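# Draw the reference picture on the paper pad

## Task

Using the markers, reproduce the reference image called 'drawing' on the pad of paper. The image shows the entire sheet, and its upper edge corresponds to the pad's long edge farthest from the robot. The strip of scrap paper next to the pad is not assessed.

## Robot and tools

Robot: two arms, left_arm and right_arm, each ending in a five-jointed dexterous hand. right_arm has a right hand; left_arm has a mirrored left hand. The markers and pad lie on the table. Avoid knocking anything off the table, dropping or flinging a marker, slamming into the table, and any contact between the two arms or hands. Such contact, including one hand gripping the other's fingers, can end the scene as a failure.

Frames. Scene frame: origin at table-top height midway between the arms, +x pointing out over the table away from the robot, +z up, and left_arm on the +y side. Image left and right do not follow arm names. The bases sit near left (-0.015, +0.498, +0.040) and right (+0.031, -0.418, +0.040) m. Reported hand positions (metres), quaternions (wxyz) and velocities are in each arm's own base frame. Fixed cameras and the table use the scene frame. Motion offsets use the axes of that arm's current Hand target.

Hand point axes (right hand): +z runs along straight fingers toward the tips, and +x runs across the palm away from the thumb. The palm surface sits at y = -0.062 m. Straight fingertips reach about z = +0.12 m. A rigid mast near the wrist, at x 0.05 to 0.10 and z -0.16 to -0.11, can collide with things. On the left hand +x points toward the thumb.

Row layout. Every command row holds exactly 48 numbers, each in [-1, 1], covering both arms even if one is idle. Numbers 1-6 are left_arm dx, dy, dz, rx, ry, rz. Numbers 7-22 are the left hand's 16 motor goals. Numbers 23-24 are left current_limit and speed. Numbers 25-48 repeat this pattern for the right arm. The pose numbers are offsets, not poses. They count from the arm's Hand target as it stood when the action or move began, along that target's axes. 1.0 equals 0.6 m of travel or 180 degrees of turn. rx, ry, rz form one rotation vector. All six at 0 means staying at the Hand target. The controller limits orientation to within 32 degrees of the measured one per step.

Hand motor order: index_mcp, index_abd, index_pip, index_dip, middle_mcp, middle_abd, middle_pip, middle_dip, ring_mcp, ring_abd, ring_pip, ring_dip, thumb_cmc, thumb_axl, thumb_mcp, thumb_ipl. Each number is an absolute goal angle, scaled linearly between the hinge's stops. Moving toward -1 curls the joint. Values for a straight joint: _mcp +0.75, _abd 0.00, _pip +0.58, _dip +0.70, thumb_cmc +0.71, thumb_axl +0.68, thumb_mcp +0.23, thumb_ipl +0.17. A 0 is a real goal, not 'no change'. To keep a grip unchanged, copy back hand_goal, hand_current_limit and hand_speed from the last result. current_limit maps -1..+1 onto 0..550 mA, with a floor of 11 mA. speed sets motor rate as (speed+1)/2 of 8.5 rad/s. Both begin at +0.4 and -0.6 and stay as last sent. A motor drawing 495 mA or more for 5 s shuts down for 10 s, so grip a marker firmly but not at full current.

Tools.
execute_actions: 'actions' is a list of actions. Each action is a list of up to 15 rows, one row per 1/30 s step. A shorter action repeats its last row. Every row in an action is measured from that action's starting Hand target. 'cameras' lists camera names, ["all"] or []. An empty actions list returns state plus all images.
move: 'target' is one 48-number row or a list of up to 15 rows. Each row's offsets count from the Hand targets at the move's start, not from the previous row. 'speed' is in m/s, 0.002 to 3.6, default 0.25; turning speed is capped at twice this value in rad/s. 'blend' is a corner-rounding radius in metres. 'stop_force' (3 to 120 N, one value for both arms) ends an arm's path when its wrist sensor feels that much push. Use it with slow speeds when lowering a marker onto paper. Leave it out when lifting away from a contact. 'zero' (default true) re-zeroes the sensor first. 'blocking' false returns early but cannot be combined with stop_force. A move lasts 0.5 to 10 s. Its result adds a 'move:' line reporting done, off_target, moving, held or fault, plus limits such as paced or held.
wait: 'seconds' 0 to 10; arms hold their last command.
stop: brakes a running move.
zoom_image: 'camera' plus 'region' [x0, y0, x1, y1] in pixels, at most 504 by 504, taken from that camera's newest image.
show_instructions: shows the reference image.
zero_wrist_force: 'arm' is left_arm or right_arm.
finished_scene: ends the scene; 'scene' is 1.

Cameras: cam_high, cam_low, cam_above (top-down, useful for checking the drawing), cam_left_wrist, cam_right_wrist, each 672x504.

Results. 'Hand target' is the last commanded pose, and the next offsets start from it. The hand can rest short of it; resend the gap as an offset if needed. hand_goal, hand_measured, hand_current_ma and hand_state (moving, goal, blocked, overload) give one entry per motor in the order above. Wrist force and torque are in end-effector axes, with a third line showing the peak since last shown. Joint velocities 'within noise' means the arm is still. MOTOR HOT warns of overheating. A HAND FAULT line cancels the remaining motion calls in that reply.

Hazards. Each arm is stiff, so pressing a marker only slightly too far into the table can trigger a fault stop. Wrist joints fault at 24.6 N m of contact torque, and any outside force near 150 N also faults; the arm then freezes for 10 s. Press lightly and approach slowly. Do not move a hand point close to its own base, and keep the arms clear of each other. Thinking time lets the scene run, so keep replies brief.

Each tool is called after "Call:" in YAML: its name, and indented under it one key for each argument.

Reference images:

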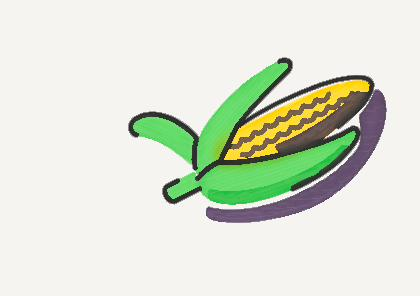

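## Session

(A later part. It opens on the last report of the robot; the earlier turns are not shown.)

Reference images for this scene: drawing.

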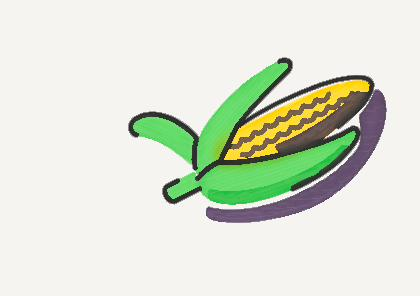

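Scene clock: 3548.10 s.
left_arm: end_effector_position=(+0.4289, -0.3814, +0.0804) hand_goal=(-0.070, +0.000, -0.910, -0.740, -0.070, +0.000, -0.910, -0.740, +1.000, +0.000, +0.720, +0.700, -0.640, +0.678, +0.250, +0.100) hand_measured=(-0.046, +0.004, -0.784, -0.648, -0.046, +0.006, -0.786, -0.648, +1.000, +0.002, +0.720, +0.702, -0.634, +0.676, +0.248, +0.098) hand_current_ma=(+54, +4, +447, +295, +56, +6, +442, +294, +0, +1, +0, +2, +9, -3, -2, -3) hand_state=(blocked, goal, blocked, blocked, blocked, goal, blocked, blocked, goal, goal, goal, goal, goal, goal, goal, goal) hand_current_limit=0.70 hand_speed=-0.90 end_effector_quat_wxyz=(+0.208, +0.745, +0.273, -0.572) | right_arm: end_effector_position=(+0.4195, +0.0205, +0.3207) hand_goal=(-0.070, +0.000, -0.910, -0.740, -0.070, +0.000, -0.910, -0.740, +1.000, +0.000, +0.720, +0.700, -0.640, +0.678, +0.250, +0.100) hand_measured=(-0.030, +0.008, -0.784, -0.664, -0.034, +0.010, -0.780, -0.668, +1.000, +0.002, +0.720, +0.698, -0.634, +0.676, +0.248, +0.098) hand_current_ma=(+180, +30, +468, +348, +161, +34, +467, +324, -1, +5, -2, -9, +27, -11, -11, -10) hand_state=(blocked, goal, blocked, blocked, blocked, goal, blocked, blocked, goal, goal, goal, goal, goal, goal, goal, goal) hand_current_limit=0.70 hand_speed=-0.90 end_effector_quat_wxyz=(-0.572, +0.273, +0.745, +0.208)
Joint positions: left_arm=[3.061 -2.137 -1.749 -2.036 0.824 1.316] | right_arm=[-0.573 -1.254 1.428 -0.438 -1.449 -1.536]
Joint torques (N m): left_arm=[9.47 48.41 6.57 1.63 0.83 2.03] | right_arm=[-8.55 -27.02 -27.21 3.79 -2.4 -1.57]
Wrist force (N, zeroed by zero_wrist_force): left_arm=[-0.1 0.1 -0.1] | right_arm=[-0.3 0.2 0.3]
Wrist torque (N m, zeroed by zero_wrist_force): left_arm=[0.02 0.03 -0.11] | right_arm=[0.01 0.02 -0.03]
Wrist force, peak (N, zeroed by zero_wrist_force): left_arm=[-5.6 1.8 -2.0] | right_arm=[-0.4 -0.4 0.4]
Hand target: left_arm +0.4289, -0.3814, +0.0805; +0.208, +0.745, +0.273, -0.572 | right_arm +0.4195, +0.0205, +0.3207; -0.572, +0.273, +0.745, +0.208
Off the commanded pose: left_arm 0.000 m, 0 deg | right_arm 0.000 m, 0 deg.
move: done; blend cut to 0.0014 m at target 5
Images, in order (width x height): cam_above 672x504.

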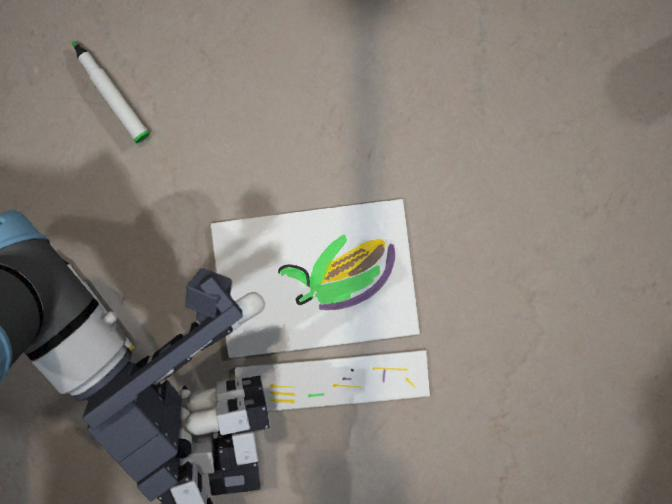

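Call:
move:
  target:
    - [0.05598,0.38084,-0.03579,0,0,0,-0.07,0,-0.91,-0.74,-0.07,0,-0.91,-0.74,1,0,0.72,0.7,-0.64,0.678,0.25,0.1,0.7,-0.9, 0,0,0,0,0,0,-0.07,0,-0.91,-0.74,-0.07,0,-0.91,-0.74,1,0,0.72,0.7,-0.64,0.678,0.25,0.1,0.7,-0.9]
    - [0.06886,0.38084,-0.03234,0,0,0,-0.07,0,-0.91,-0.74,-0.07,0,-0.91,-0.74,1,0,0.72,0.7,-0.64,0.678,0.25,0.1,0.7,-0.9, 0,0,0,0,0,0,-0.07,0,-0.91,-0.74,-0.07,0,-0.91,-0.74,1,0,0.72,0.7,-0.64,0.678,0.25,0.1,0.7,-0.9]
    - [0.06847,0.3858,-0.03095,0,0,0,-0.07,0,-0.91,-0.74,-0.07,0,-0.91,-0.74,1,0,0.72,0.7,-0.64,0.678,0.25,0.1,0.7,-0.9, 0,0,0,0,0,0,-0.07,0,-0.91,-0.74,-0.07,0,-0.91,-0.74,1,0,0.72,0.7,-0.64,0.678,0.25,0.1,0.7,-0.9]
    - [0.06736,0.38478,-0.02688,0,0,0,-0.07,0,-0.91,-0.74,-0.07,0,-0.91,-0.74,1,0,0.72,0.7,-0.64,0.678,0.25,0.1,0.7,-0.9, 0,0,0,0,0,0,-0.07,0,-0.91,-0.74,-0.07,0,-0.91,-0.74,1,0,0.72,0.7,-0.64,0.678,0.25,0.1,0.7,-0.9]
    - [0.06625,0.37012,-0.02252,0,0,0,-0.07,0,-0.91,-0.74,-0.07,0,-0.91,-0.74,1,0,0.72,0.7,-0.64,0.678,0.25,0.1,0.7,-0.9, 0,0,0,0,0,0,-0.07,0,-0.91,-0.74,-0.07,0,-0.91,-0.74,1,0,0.72,0.7,-0.64,0.678,0.25,0.1,0.7,-0.9]
    - [0.06539,0.35459,-0.01914,0,0,0,-0.07,0,-0.91,-0.74,-0.07,0,-0.91,-0.74,1,0,0.72,0.7,-0.64,0.678,0.25,0.1,0.7,-0.9, 0,0,0,0,0,0,-0.07,0,-0.91,-0.74,-0.07,0,-0.91,-0.74,1,0,0.72,0.7,-0.64,0.678,0.25,0.1,0.7,-0.9]
    - [0.06421,0.34029,-0.01459,0,0,0,-0.07,0,-0.91,-0.74,-0.07,0,-0.91,-0.74,1,0,0.72,0.7,-0.64,0.678,0.25,0.1,0.7,-0.9, 0,0,0,0,0,0,-0.07,0,-0.91,-0.74,-0.07,0,-0.91,-0.74,1,0,0.72,0.7,-0.64,0.678,0.25,0.1,0.7,-0.9]
    - [0.06271,0.32814,-0.00883,0,0,0,-0.07,0,-0.91,-0.74,-0.07,0,-0.91,-0.74,1,0,0.72,0.7,-0.64,0.678,0.25,0.1,0.7,-0.9, 0,0,0,0,0,0,-0.07,0,-0.91,-0.74,-0.07,0,-0.91,-0.74,1,0,0.72,0.7,-0.64,0.678,0.25,0.1,0.7,-0.9]
    - [0.06078,0.31703,-0.00157,0,0,0,-0.07,0,-0.91,-0.74,-0.07,0,-0.91,-0.74,1,0,0.72,0.7,-0.64,0.678,0.25,0.1,0.7,-0.9, 0,0,0,0,0,0,-0.07,0,-0.91,-0.74,-0.07,0,-0.91,-0.74,1,0,0.72,0.7,-0.64,0.678,0.25,0.1,0.7,-0.9]
    - [0.05905,0.30633,0.005,0,0,0,-0.07,0,-0.91,-0.74,-0.07,0,-0.91,-0.74,1,0,0.72,0.7,-0.64,0.678,0.25,0.1,0.7,-0.9, 0,0,0,0,0,0,-0.07,0,-0.91,-0.74,-0.07,0,-0.91,-0.74,1,0,0.72,0.7,-0.64,0.678,0.25,0.1,0.7,-0.9]
    - [0.05782,0.29482,0.00971,0,0,0,-0.07,0,-0.91,-0.74,-0.07,0,-0.91,-0.74,1,0,0.72,0.7,-0.64,0.678,0.25,0.1,0.7,-0.9, 0,0,0,0,0,0,-0.07,0,-0.91,-0.74,-0.07,0,-0.91,-0.74,1,0,0.72,0.7,-0.64,0.678,0.25,0.1,0.7,-0.9]
    - [0.05724,0.28477,0.01199,0,0,0,-0.07,0,-0.91,-0.74,-0.07,0,-0.91,-0.74,1,0,0.72,0.7,-0.64,0.678,0.25,0.1,0.7,-0.9, 0,0,0,0,0,0,-0.07,0,-0.91,-0.74,-0.07,0,-0.91,-0.74,1,0,0.72,0.7,-0.64,0.678,0.25,0.1,0.7,-0.9]
    - [0.05678,0.27401,0.01387,0,0,0,-0.07,0,-0.91,-0.74,-0.07,0,-0.91,-0.74,1,0,0.72,0.7,-0.64,0.678,0.25,0.1,0.7,-0.9, 0,0,0,0,0,0,-0.07,0,-0.91,-0.74,-0.07,0,-0.91,-0.74,1,0,0.72,0.7,-0.64,0.678,0.25,0.1,0.7,-0.9]
    - [0.0439,0.27401,0.01042,0,0,0,-0.07,0,-0.91,-0.74,-0.07,0,-0.91,-0.74,1,0,0.72,0.7,-0.64,0.678,0.25,0.1,0.7,-0.9, 0,0,0,0,0,0,-0.07,0,-0.91,-0.74,-0.07,0,-0.91,-0.74,1,0,0.72,0.7,-0.64,0.678,0.25,0.1,0.7,-0.9]
    - [0.05005,0.33156,-0.01316,0,0,0,-0.07,0,-0.91,-0.74,-0.07,0,-0.91,-0.74,1,0,0.72,0.7,-0.64,0.678,0.25,0.1,0.7,-0.9, 0,0,0,0,0,0,-0.07,0,-0.91,-0.74,-0.07,0,-0.91,-0.74,1,0,0.72,0.7,-0.64,0.678,0.25,0.1,0.7,-0.9]
  speed: [0.15,0.02,0.03,0.03,0.05,0.05,0.05,0.05,0.05,0.05,0.05,0.05,0.05,0.06,0.1]
  blend: [0.002,0.0005,0.001,0.001,0.002,0.002,0.002,0.002,0.002,0.002,0.002,0.002,0.001,0.003,0]

Call:
move:
  target:
    - [0.01288,0,0.00345,0,0,0,-0.07,0,-0.91,-0.74,-0.07,0,-0.91,-0.74,1,0,0.72,0.7,-0.64,0.678,0.25,0.1,0.7,-0.9, 0,0,0,0,0,0,-0.07,0,-0.91,-0.74,-0.07,0,-0.91,-0.74,1,0,0.72,0.7,-0.64,0.678,0.25,0.1,0.7,-0.9]
    - [0.01303,0.012,0.00273,0,0,0,-0.07,0,-0.91,-0.74,-0.07,0,-0.91,-0.74,1,0,0.72,0.7,-0.64,0.678,0.25,0.1,0.7,-0.9, 0,0,0,0,0,0,-0.07,0,-0.91,-0.74,-0.07,0,-0.91,-0.74,1,0,0.72,0.7,-0.64,0.678,0.25,0.1,0.7,-0.9]
    - [0.01267,0.02966,0.00379,0,0,0,-0.07,0,-0.91,-0.74,-0.07,0,-0.91,-0.74,1,0,0.72,0.7,-0.64,0.678,0.25,0.1,0.7,-0.9, 0,0,0,0,0,0,-0.07,0,-0.91,-0.74,-0.07,0,-0.91,-0.74,1,0,0.72,0.7,-0.64,0.678,0.25,0.1,0.7,-0.9]
    - [0.01211,0.04785,0.00561,0,0,0,-0.07,0,-0.91,-0.74,-0.07,0,-0.91,-0.74,1,0,0.72,0.7,-0.64,0.678,0.25,0.1,0.7,-0.9, 0,0,0,0,0,0,-0.07,0,-0.91,-0.74,-0.07,0,-0.91,-0.74,1,0,0.72,0.7,-0.64,0.678,0.25,0.1,0.7,-0.9]
    - [0.01118,0.06518,0.00882,0,0,0,-0.07,0,-0.91,-0.74,-0.07,0,-0.91,-0.74,1,0,0.72,0.7,-0.64,0.678,0.25,0.1,0.7,-0.9, 0,0,0,0,0,0,-0.07,0,-0.91,-0.74,-0.07,0,-0.91,-0.74,1,0,0.72,0.7,-0.64,0.678,0.25,0.1,0.7,-0.9]
    - [0.00997,0.08189,0.01307,0,0,0,-0.07,0,-0.91,-0.74,-0.07,0,-0.91,-0.74,1,0,0.72,0.7,-0.64,0.678,0.25,0.1,0.7,-0.9, 0,0,0,0,0,0,-0.07,0,-0.91,-0.74,-0.07,0,-0.91,-0.74,1,0,0.72,0.7,-0.64,0.678,0.25,0.1,0.7,-0.9]
    - [0.00843,0.09498,0.01854,0,0,0,-0.07,0,-0.91,-0.74,-0.07,0,-0.91,-0.74,1,0,0.72,0.7,-0.64,0.678,0.25,0.1,0.7,-0.9, 0,0,0,0,0,0,-0.07,0,-0.91,-0.74,-0.07,0,-0.91,-0.74,1,0,0.72,0.7,-0.64,0.678,0.25,0.1,0.7,-0.9]
    - [0.00652,0.10329,0.02553,0,0,0,-0.07,0,-0.91,-0.74,-0.07,0,-0.91,-0.74,1,0,0.72,0.7,-0.64,0.678,0.25,0.1,0.7,-0.9, 0,0,0,0,0,0,-0.07,0,-0.91,-0.74,-0.07,0,-0.91,-0.74,1,0,0.72,0.7,-0.64,0.678,0.25,0.1,0.7,-0.9]
    - [0.00457,0.10525,0.03268,0,0,0,-0.07,0,-0.91,-0.74,-0.07,0,-0.91,-0.74,1,0,0.72,0.7,-0.64,0.678,0.25,0.1,0.7,-0.9, 0,0,0,0,0,0,-0.07,0,-0.91,-0.74,-0.07,0,-0.91,-0.74,1,0,0.72,0.7,-0.64,0.678,0.25,0.1,0.7,-0.9]
    - [0.0029,0.10148,0.03894,0,0,0,-0.07,0,-0.91,-0.74,-0.07,0,-0.91,-0.74,1,0,0.72,0.7,-0.64,0.678,0.25,0.1,0.7,-0.9, 0,0,0,0,0,0,-0.07,0,-0.91,-0.74,-0.07,0,-0.91,-0.74,1,0,0.72,0.7,-0.64,0.678,0.25,0.1,0.7,-0.9]
    - [0.00191,0.09489,0.04269,0,0,0,-0.07,0,-0.91,-0.74,-0.07,0,-0.91,-0.74,1,0,0.72,0.7,-0.64,0.678,0.25,0.1,0.7,-0.9, 0,0,0,0,0,0,-0.07,0,-0.91,-0.74,-0.07,0,-0.91,-0.74,1,0,0.72,0.7,-0.64,0.678,0.25,0.1,0.7,-0.9]
    - [-0.01097,0.09489,0.03924,0,0,0,-0.07,0,-0.91,-0.74,-0.07,0,-0.91,-0.74,1,0,0.72,0.7,-0.64,0.678,0.25,0.1,0.7,-0.9, 0,0,0,0,0,0,-0.07,0,-0.91,-0.74,-0.07,0,-0.91,-0.74,1,0,0.72,0.7,-0.64,0.678,0.25,0.1,0.7,-0.9]
    - [-0.01843,0.00525,0.06809,0,0,0,-0.07,0,-0.91,-0.74,-0.07,0,-0.91,-0.74,1,0,0.72,0.7,-0.64,0.678,0.25,0.1,0.7,-0.9, 0,0,0,0,0,0,-0.07,0,-0.91,-0.74,-0.07,0,-0.91,-0.74,1,0,0.72,0.7,-0.64,0.678,0.25,0.1,0.7,-0.9]
  speed: [0.02,0.05,0.05,0.05,0.05,0.05,0.05,0.05,0.05,0.05,0.05,0.06,0.1]
  blend: [0.001,0.002,0.002,0.002,0.002,0.002,0.002,0.002,0.0015,0.002,0.001,0.003,0]

Call:
move:
  target:
    - [0.01288,0,0.00345,0,0,0,-0.07,0,-0.91,-0.74,-0.07,0,-0.91,-0.74,1,0,0.72,0.7,-0.64,0.678,0.25,0.1,0.7,-0.9, 0,0,0,0,0,0,-0.07,0,-0.91,-0.74,-0.07,0,-0.91,-0.74,1,0,0.72,0.7,-0.64,0.678,0.25,0.1,0.7,-0.9]
    - [0.01238,0.01052,0.00516,0,0,0,-0.07,0,-0.91,-0.74,-0.07,0,-0.91,-0.74,1,0,0.72,0.7,-0.64,0.678,0.25,0.1,0.7,-0.9, 0,0,0,0,0,0,-0.07,0,-0.91,-0.74,-0.07,0,-0.91,-0.74,1,0,0.72,0.7,-0.64,0.678,0.25,0.1,0.7,-0.9]
    - [0.01212,0.02355,0.00595,0,0,0,-0.07,0,-0.91,-0.74,-0.07,0,-0.91,-0.74,1,0,0.72,0.7,-0.64,0.678,0.25,0.1,0.7,-0.9, 0,0,0,0,0,0,-0.07,0,-0.91,-0.74,-0.07,0,-0.91,-0.74,1,0,0.72,0.7,-0.64,0.678,0.25,0.1,0.7,-0.9]
    - [0.01221,0.03833,0.0054,0,0,0,-0.07,0,-0.91,-0.74,-0.07,0,-0.91,-0.74,1,0,0.72,0.7,-0.64,0.678,0.25,0.1,0.7,-0.9, 0,0,0,0,0,0,-0.07,0,-0.91,-0.74,-0.07,0,-0.91,-0.74,1,0,0.72,0.7,-0.64,0.678,0.25,0.1,0.7,-0.9]
    - [0.01281,0.0523,0.003,0,0,0,-0.07,0,-0.91,-0.74,-0.07,0,-0.91,-0.74,1,0,0.72,0.7,-0.64,0.678,0.25,0.1,0.7,-0.9, 0,0,0,0,0,0,-0.07,0,-0.91,-0.74,-0.07,0,-0.91,-0.74,1,0,0.72,0.7,-0.64,0.678,0.25,0.1,0.7,-0.9]
    - [0.01396,0.06268,-0.00142,0,0,0,-0.07,0,-0.91,-0.74,-0.07,0,-0.91,-0.74,1,0,0.72,0.7,-0.64,0.678,0.25,0.1,0.7,-0.9, 0,0,0,0,0,0,-0.07,0,-0.91,-0.74,-0.07,0,-0.91,-0.74,1,0,0.72,0.7,-0.64,0.678,0.25,0.1,0.7,-0.9]
    - [0.0153,0.06861,-0.00648,0,0,0,-0.07,0,-0.91,-0.74,-0.07,0,-0.91,-0.74,1,0,0.72,0.7,-0.64,0.678,0.25,0.1,0.7,-0.9, 0,0,0,0,0,0,-0.07,0,-0.91,-0.74,-0.07,0,-0.91,-0.74,1,0,0.72,0.7,-0.64,0.678,0.25,0.1,0.7,-0.9]
    - [0.01667,0.06875,-0.01151,0,0,0,-0.07,0,-0.91,-0.74,-0.07,0,-0.91,-0.74,1,0,0.72,0.7,-0.64,0.678,0.25,0.1,0.7,-0.9, 0,0,0,0,0,0,-0.07,0,-0.91,-0.74,-0.07,0,-0.91,-0.74,1,0,0.72,0.7,-0.64,0.678,0.25,0.1,0.7,-0.9]
    - [0.01687,0.05852,-0.01214,0,0,0,-0.07,0,-0.91,-0.74,-0.07,0,-0.91,-0.74,1,0,0.72,0.7,-0.64,0.678,0.25,0.1,0.7,-0.9, 0,0,0,0,0,0,-0.07,0,-0.91,-0.74,-0.07,0,-0.91,-0.74,1,0,0.72,0.7,-0.64,0.678,0.25,0.1,0.7,-0.9]
    - [0.01724,0.04478,-0.01332,0,0,0,-0.07,0,-0.91,-0.74,-0.07,0,-0.91,-0.74,1,0,0.72,0.7,-0.64,0.678,0.25,0.1,0.7,-0.9, 0,0,0,0,0,0,-0.07,0,-0.91,-0.74,-0.07,0,-0.91,-0.74,1,0,0.72,0.7,-0.64,0.678,0.25,0.1,0.7,-0.9]
    - [0.01823,0.02951,-0.01676,0,0,0,-0.07,0,-0.91,-0.74,-0.07,0,-0.91,-0.74,1,0,0.72,0.7,-0.64,0.678,0.25,0.1,0.7,-0.9, 0,0,0,0,0,0,-0.07,0,-0.91,-0.74,-0.07,0,-0.91,-0.74,1,0,0.72,0.7,-0.64,0.678,0.25,0.1,0.7,-0.9]
    - [0.01991,0.009,-0.02269,0,0,0,-0.07,0,-0.91,-0.74,-0.07,0,-0.91,-0.74,1,0,0.72,0.7,-0.64,0.678,0.25,0.1,0.7,-0.9, 0,0,0,0,0,0,-0.07,0,-0.91,-0.74,-0.07,0,-0.91,-0.74,1,0,0.72,0.7,-0.64,0.678,0.25,0.1,0.7,-0.9]
    - [0.02209,-0.01234,-0.03045,0,0,0,-0.07,0,-0.91,-0.74,-0.07,0,-0.91,-0.74,1,0,0.72,0.7,-0.64,0.678,0.25,0.1,0.7,-0.9, 0,0,0,0,0,0,-0.07,0,-0.91,-0.74,-0.07,0,-0.91,-0.74,1,0,0.72,0.7,-0.64,0.678,0.25,0.1,0.7,-0.9]
    - [0.0241,-0.02924,-0.0376,0,0,0,-0.07,0,-0.91,-0.74,-0.07,0,-0.91,-0.74,1,0,0.72,0.7,-0.64,0.678,0.25,0.1,0.7,-0.9, 0,0,0,0,0,0,-0.07,0,-0.91,-0.74,-0.07,0,-0.91,-0.74,1,0,0.72,0.7,-0.64,0.678,0.25,0.1,0.7,-0.9]
    - [0.02592,-0.04262,-0.04418,0,0,0,-0.07,0,-0.91,-0.74,-0.07,0,-0.91,-0.74,1,0,0.72,0.7,-0.64,0.678,0.25,0.1,0.7,-0.9, 0,0,0,0,0,0,-0.07,0,-0.91,-0.74,-0.07,0,-0.91,-0.74,1,0,0.72,0.7,-0.64,0.678,0.25,0.1,0.7,-0.9]
  speed: [0.02,0.05,0.05,0.05,0.05,0.05,0.05,0.05,0.05,0.05,0.05,0.05,0.05,0.05,0.05]
  blend: [0.001,0.002,0.002,0.002,0.002,0.002,0.001,0.001,0.002,0.002,0.002,0.002,0.002,0.002,0]

Call:
move:
  target:
    - [-0.01288,0,-0.00345,0,0,0,-0.07,0,-0.91,-0.74,-0.07,0,-0.91,-0.74,1,0,0.72,0.7,-0.64,0.678,0.25,0.1,0.7,-0.9, 0,0,0,0,0,0,-0.07,0,-0.91,-0.74,-0.07,0,-0.91,-0.74,1,0,0.72,0.7,-0.64,0.678,0.25,0.1,0.7,-0.9]
    - [-0.05754,-0.29419,-0.01075,0,0,0,-0.07,0,-0.91,-0.74,-0.07,0,-0.91,-0.74,1,0,0.72,0.7,-0.64,0.678,0.25,0.1,0.7,-0.9, 0,0,0,0,0,0,-0.07,0,-0.91,-0.74,-0.07,0,-0.91,-0.74,1,0,0.72,0.7,-0.64,0.678,0.25,0.1,0.7,-0.9]
  speed: [0.06,0.2]
  blend: [0.003,0]
  cameras: ["cam_above"]

Call:
zoom_image:
  camera: "cam_above"
  region: [260, 220, 410, 340]

Scene clock: 3670.67 s.
left_arm: end_effector_position=(+0.5688, -0.5234, +0.0529) hand_goal=(-0.070, +0.000, -0.910, -0.740, -0.070, +0.000, -0.910, -0.740, +1.000, +0.000, +0.720, +0.700, -0.640, +0.678, +0.250, +0.100) hand_measured=(-0.046, +0.004, -0.784, -0.650, -0.046, +0.006, -0.786, -0.650, +1.000, +0.002, +0.720, +0.702, -0.634, +0.676, +0.248, +0.098) hand_current_ma=(+54, +4, +447, +292, +56, +6, +442, +290, +0, +1, +0, +2, +9, -3, -2, -3) hand_state=(blocked, goal, blocked, blocked, blocked, goal, blocked, blocked, goal, goal, goal, goal, goal, goal, goal, goal) hand_current_limit=0.70 hand_speed=-0.90 end_effector_quat_wxyz=(+0.208, +0.745, +0.273, -0.572) | right_arm: end_effector_position=(+0.4195, +0.0205, +0.3207) hand_goal=(-0.070, +0.000, -0.910, -0.740, -0.070, +0.000, -0.910, -0.740, +1.000, +0.000, +0.720, +0.700, -0.640, +0.678, +0.250, +0.100) hand_measured=(-0.030, +0.008, -0.784, -0.664, -0.034, +0.010, -0.780, -0.668, +1.000, +0.002, +0.720, +0.698, -0.634, +0.676, +0.248, +0.098) hand_current_ma=(+180, +30, +468, +348, +161, +34, +467, +324, -1, +5, -2, -9, +27, -11, -11, -10) hand_state=(blocked, goal, blocked, blocked, blocked, goal, blocked, blocked, goal, goal, goal, goal, goal, goal, goal, goal) hand_current_limit=0.70 hand_speed=-0.90 end_effector_quat_wxyz=(-0.572, +0.273, +0.745, +0.208)
Joint positions: left_arm=[2.88 -2.532 -1.09 -2.223 0.657 1.212] | right_arm=[-0.573 -1.254 1.428 -0.438 -1.449 -1.536]
Joint torques (N m): left_arm=[-9.58 45.34 29.86 -1.43 0.3 1.84] | right_arm=[-9.08 -26.96 -26.83 3.96 -2.35 -1.17]
Wrist force (N, zeroed by zero_wrist_force): left_arm=[-0.2 0.0 -0.2] | right_arm=[-0.2 0.0 0.3]
Wrist torque (N m, zeroed by zero_wrist_force): left_arm=[0.01 0.04 -0.13] | right_arm=[-0.02 0.01 -0.02]
Wrist force, peak (N, zeroed by zero_wrist_force): left_arm=[-4.1 1.4 -1.9] | right_arm=[-0.2 0.0 0.7]
Hand target: left_arm +0.5688, -0.5234, +0.0529; +0.208, +0.745, +0.273, -0.572 | right_arm +0.4195, +0.0205, +0.3207; -0.572, +0.273, +0.745, +0.208
Off the commanded pose: left_arm 0.000 m, 0 deg | right_arm 0.000 m, 0 deg.
move: done

Scene clock: 3673.87 s.
left_arm: end_effector_position=(+0.5385, -0.5531, +0.0529) hand_goal=(-0.070, +0.000, -0.910, -0.740, -0.070, +0.000, -0.910, -0.740, +1.000, +0.000, +0.720, +0.700, -0.640, +0.678, +0.250, +0.100) hand_measured=(-0.046, +0.004, -0.784, -0.650, -0.046, +0.006, -0.786, -0.652, +1.000, +0.002, +0.720, +0.702, -0.634, +0.676, +0.248, +0.098) hand_current_ma=(+54, +5, +447, +287, +56, +7, +442, +284, +0, +1, +0, +2, +9, -3, -2, -3) hand_state=(blocked, goal, blocked, blocked, blocked, goal, blocked, blocked, goal, goal, goal, goal, goal, goal, goal, goal) hand_current_limit=0.70 hand_speed=-0.90 end_effector_quat_wxyz=(+0.208, +0.745, +0.273, -0.572) | right_arm: end_effector_position=(+0.4195, +0.0205, +0.3207) hand_goal=(-0.070, +0.000, -0.910, -0.740, -0.070, +0.000, -0.910, -0.740, +1.000, +0.000, +0.720, +0.700, -0.640, +0.678, +0.250, +0.100) hand_measured=(-0.030, +0.008, -0.784, -0.664, -0.034, +0.010, -0.780, -0.668, +1.000, +0.002, +0.720, +0.698, -0.634, +0.676, +0.248, +0.098) hand_current_ma=(+180, +30, +468, +348, +161, +34, +468, +324, -1, +5, -2, -9, +27, -11, -11, -10) hand_state=(blocked, goal, blocked, blocked, blocked, goal, blocked, blocked, goal, goal, goal, goal, goal, goal, goal, goal) hand_current_limit=0.70 hand_speed=-0.90 end_effector_quat_wxyz=(-0.572, +0.273, +0.745, +0.208)
Joint positions: left_arm=[2.83 -2.495 -1.166 -2.153 0.612 1.174] | right_arm=[-0.573 -1.254 1.428 -0.438 -1.449 -1.536]
Joint torques (N m): left_arm=[9.77 62.22 8.24 1.96 -1.39 -1.26] | right_arm=[-9.22 -26.18 -27.21 3.81 -2.35 -1.24]
Wrist force (N, zeroed by zero_wrist_force): left_arm=[0.2 0.2 -0.3] | right_arm=[-0.5 0.0 0.2]
Wrist torque (N m, zeroed by zero_wrist_force): left_arm=[0.06 -0.02 -0.02] | right_arm=[-0.01 0.04 -0.04]
Wrist force, peak (N, zeroed by zero_wrist_force): left_arm=[-5.4 -1.4 -2.0] | right_arm=[-0.1 -0.2 0.7]
Hand target: left_arm +0.5385, -0.5531, +0.0529; +0.208, +0.745, +0.273, -0.572 | right_arm +0.4195, +0.0205, +0.3207; -0.572, +0.273, +0.745, +0.208
Off the commanded pose: left_arm 0.000 m, 0 deg | right_arm 0.000 m, 0 deg.
move: done

Scene clock: 3677.00 s.
left_arm: end_effector_position=(+0.5447, -0.5145, +0.0449) hand_goal=(-0.070, +0.000, -0.910, -0.740, -0.070, +0.000, -0.910, -0.740, +1.000, +0.000, +0.720, +0.700, -0.640, +0.678, +0.250, +0.100) hand_measured=(-0.046, +0.004, -0.784, -0.650, -0.044, +0.006, -0.786, -0.652, +1.000, +0.002, +0.720, +0.702, -0.634, +0.676, +0.248, +0.098) hand_current_ma=(+54, +5, +447, +287, +57, +7, +442, +284, +0, +1, +0, +2, +9, -3, -2, -3) hand_state=(blocked, goal, blocked, blocked, blocked, goal, blocked, blocked, goal, goal, goal, goal, goal, goal, goal, goal) hand_current_limit=0.70 hand_speed=-0.90 end_effector_quat_wxyz=(+0.208, +0.745, +0.273, -0.572) | right_arm: end_effector_position=(+0.4195, +0.0205, +0.3207) hand_goal=(-0.070, +0.000, -0.910, -0.740, -0.070, +0.000, -0.910, -0.740, +1.000, +0.000, +0.720, +0.700, -0.640, +0.678, +0.250, +0.100) hand_measured=(-0.030, +0.008, -0.784, -0.664, -0.034, +0.010, -0.780, -0.668, +1.000, +0.002, +0.720, +0.698, -0.634, +0.676, +0.248, +0.098) hand_current_ma=(+180, +30, +468, +348, +161, +34, +468, +324, -1, +5, -2, -9, +27, -11, -11, -10) hand_state=(blocked, goal, blocked, blocked, blocked, goal, blocked, blocked, goal, goal, goal, goal, goal, goal, goal, goal) hand_current_limit=0.70 hand_speed=-0.90 end_effector_quat_wxyz=(-0.572, +0.273, +0.745, +0.208)
Joint positions: left_arm=[2.884 -2.484 -1.209 -2.154 0.66 1.214] | right_arm=[-0.573 -1.254 1.428 -0.438 -1.449 -1.536]
Joint torques (N m): left_arm=[8.57 60.76 6.98 1.85 0.58 1.77] | right_arm=[-8.44 -26.07 -26.5 3.99 -2.49 -1.27]
Wrist force (N, zeroed by zero_wrist_force): left_arm=[-2.7 0.8 -0.3] | right_arm=[-0.4 -0.2 0.4]
Wrist torque (N m, zeroed by zero_wrist_force): left_arm=[0.07 0.14 -0.23] | right_arm=[-0.05 0.03 -0.04]
Wrist force, peak (N, zeroed by zero_wrist_force): left_arm=[-5.0 1.9 -0.7] | right_arm=[-0.3 -0.2 0.6]
Hand target: left_arm +0.5447, -0.5145, +0.0449; +0.208, +0.745, +0.273, -0.572 | right_arm +0.4195, +0.0205, +0.3207; -0.572, +0.273, +0.745, +0.208
Off the commanded pose: left_arm 0.000 m, 0 deg | right_arm 0.000 m, 0 deg.
move: done

Scene clock: 3678.60 s.
left_arm: end_effector_position=(+0.4289, -0.3814, +0.0804) hand_goal=(-0.070, +0.000, -0.910, -0.740, -0.070, +0.000, -0.910, -0.740, +1.000, +0.000, +0.720, +0.700, -0.640, +0.678, +0.250, +0.100) hand_measured=(-0.046, +0.004, -0.784, -0.650, -0.044, +0.006, -0.786, -0.652, +1.000, +0.002, +0.720, +0.702, -0.634, +0.676, +0.248, +0.098) hand_current_ma=(+54, +5, +447, +287, +57, +7, +442, +284, +0, +1, +0, +2, +9, -3, -2, -3) hand_state=(blocked, goal, blocked, blocked, blocked, goal, blocked, blocked, goal, goal, goal, goal, goal, goal, goal, goal) hand_current_limit=0.70 hand_speed=-0.90 end_effector_quat_wxyz=(+0.208, +0.745, +0.273, -0.572) | right_arm: end_effector_position=(+0.4195, +0.0205, +0.3207) hand_goal=(-0.070, +0.000, -0.910, -0.740, -0.070, +0.000, -0.910, -0.740, +1.000, +0.000, +0.720, +0.700, -0.640, +0.678, +0.250, +0.100) hand_measured=(-0.030, +0.008, -0.784, -0.664, -0.034, +0.010, -0.780, -0.668, +1.000, +0.002, +0.720, +0.698, -0.634, +0.676, +0.248, +0.098) hand_current_ma=(+180, +30, +468, +348, +161, +34, +468, +324, -1, +5, -2, -9, +27, -11, -11, -10) hand_state=(blocked, goal, blocked, blocked, blocked, goal, blocked, blocked, goal, goal, goal, goal, goal, goal, goal, goal) hand_current_limit=0.70 hand_speed=-0.90 end_effector_quat_wxyz=(-0.572, +0.273, +0.745, +0.208)
Joint positions: left_arm=[3.061 -2.137 -1.749 -2.036 0.824 1.316] | right_arm=[-0.573 -1.254 1.428 -0.438 -1.449 -1.536]
Joint torques (N m): left_arm=[9.42 47.25 5.65 1.57 1.18 2.04] | right_arm=[-9.18 -25.98 -27.12 3.79 -2.35 -1.22]
Wrist force (N, zeroed by zero_wrist_force): left_arm=[0.0 0.0 -0.1] | right_arm=[-0.4 0.0 0.1]
Wrist torque (N m, zeroed by zero_wrist_force): left_arm=[0.01 0.03 -0.10] | right_arm=[0.00 0.02 -0.03]
Wrist force, peak (N, zeroed by zero_wrist_force): left_arm=[-2.3 1.0 -0.6] | right_arm=[-0.4 -0.1 0.6]
Hand target: left_arm +0.4289, -0.3814, +0.0805; +0.208, +0.745, +0.273, -0.572 | right_arm +0.4195, +0.0205, +0.3207; -0.572, +0.273, +0.745, +0.208
Off the commanded pose: left_arm 0.000 m, 0 deg | right_arm 0.000 m, 0 deg.
move: done
Images, in order (width x height): cam_above 672x504.

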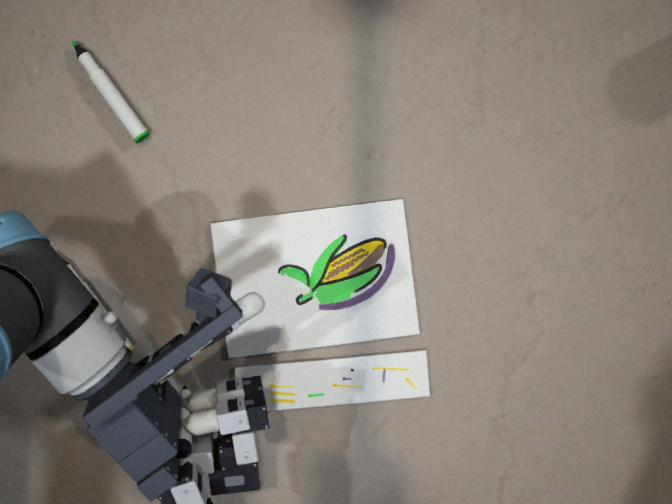

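Scaled by 3.360.

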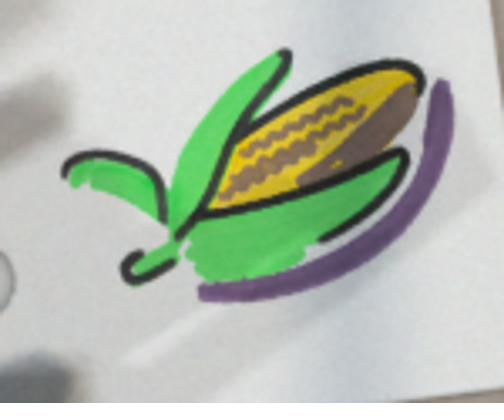

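Call:
zoom_image:
  camera: "cam_above"
  region: [275, 228, 345, 318]

Call:
zoom_image:
  camera: "cam_above"
  region: [325, 228, 405, 318]

Scaled by 5.600.

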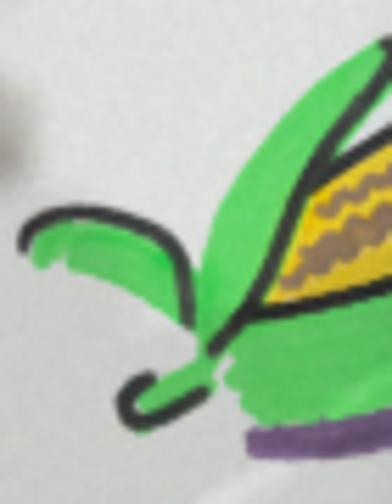

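Scaled by 5.600.

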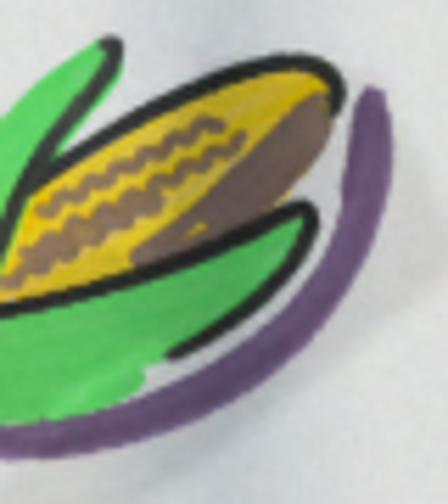

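Call:
move:
  target: [-0.1932,0,-0.0518,0,0,0,-0.07,0,-0.91,-0.74,-0.07,0,-0.91,-0.74,1,0,0.72,0.7,-0.64,0.678,0.25,0.1,0.7,-0.9, 0,0,0,0,0,0,-0.07,0,-0.91,-0.74,-0.07,0,-0.91,-0.74,1,0,0.72,0.7,-0.64,0.678,0.25,0.1,0.7,-0.9]
  speed: 0.2
  cameras: ["cam_above"]

Scene clock: 3686.63 s.
left_arm: end_effector_position=(+0.4290, -0.3817, +0.2004) hand_goal=(-0.070, +0.000, -0.910, -0.740, -0.070, +0.000, -0.910, -0.740, +1.000, +0.000, +0.720, +0.700, -0.640, +0.678, +0.250, +0.100) hand_measured=(-0.046, +0.004, -0.784, -0.650, -0.044, +0.006, -0.786, -0.652, +1.000, +0.002, +0.720, +0.702, -0.634, +0.676, +0.248, +0.098) hand_current_ma=(+54, +5, +447, +287, +57, +7, +442, +284, +0, +1, +0, +2, +10, -3, -2, -3) hand_state=(blocked, goal, blocked, blocked, blocked, goal, blocked, blocked, goal, goal, goal, goal, goal, goal, goal, goal) hand_current_limit=0.70 hand_speed=-0.90 end_effector_quat_wxyz=(+0.208, +0.745, +0.273, -0.572) | right_arm: end_effector_position=(+0.4195, +0.0205, +0.3207) hand_goal=(-0.070, +0.000, -0.910, -0.740, -0.070, +0.000, -0.910, -0.740, +1.000, +0.000, +0.720, +0.700, -0.640, +0.678, +0.250, +0.100) hand_measured=(-0.030, +0.008, -0.784, -0.664, -0.034, +0.010, -0.780, -0.668, +1.000, +0.002, +0.720, +0.698, -0.634, +0.676, +0.248, +0.098) hand_current_ma=(+180, +30, +468, +348, +161, +34, +467, +324, -1, +5, -2, -9, +27, -11, -11, -10) hand_state=(blocked, goal, blocked, blocked, blocked, goal, blocked, blocked, goal, goal, goal, goal, goal, goal, goal, goal) hand_current_limit=0.70 hand_speed=-0.90 end_effector_quat_wxyz=(-0.572, +0.273, +0.745, +0.208)
Joint positions: left_arm=[3.06 -1.975 -1.637 -2.309 0.823 1.315] | right_arm=[-0.573 -1.254 1.428 -0.438 -1.449 -1.536]
Joint torques (N m): left_arm=[8.71 44.01 30.57 -1.52 0.78 1.87] | right_arm=[-6.87 -26.89 -27.22 3.67 -2.34 -0.97]
Wrist force (N, zeroed by zero_wrist_force): left_arm=[0.1 0.2 -0.2] | right_arm=[-0.3 -0.1 0.5]
Wrist torque (N m, zeroed by zero_wrist_force): left_arm=[0.05 0.01 -0.09] | right_arm=[-0.04 0.01 -0.03]
Wrist force, peak (N, zeroed by zero_wrist_force): left_arm=[-1.3 -0.1 -0.4] | right_arm=[-0.5 -0.4 0.6]
Hand target: left_arm +0.4290, -0.3817, +0.2005; +0.208, +0.745, +0.273, -0.572 | right_arm +0.4195, +0.0205, +0.3207; -0.572, +0.273, +0.745, +0.208
Off the commanded pose: left_arm 0.000 m, 0 deg | right_arm 0.000 m, 0 deg.
move: done
Images, in order (width x height): cam_above 672x504.

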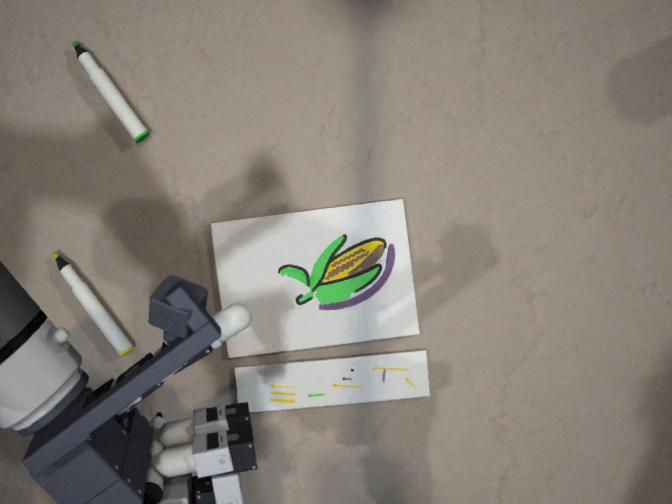

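Call:
finished_scene:
  scene: 1

The scene is finished.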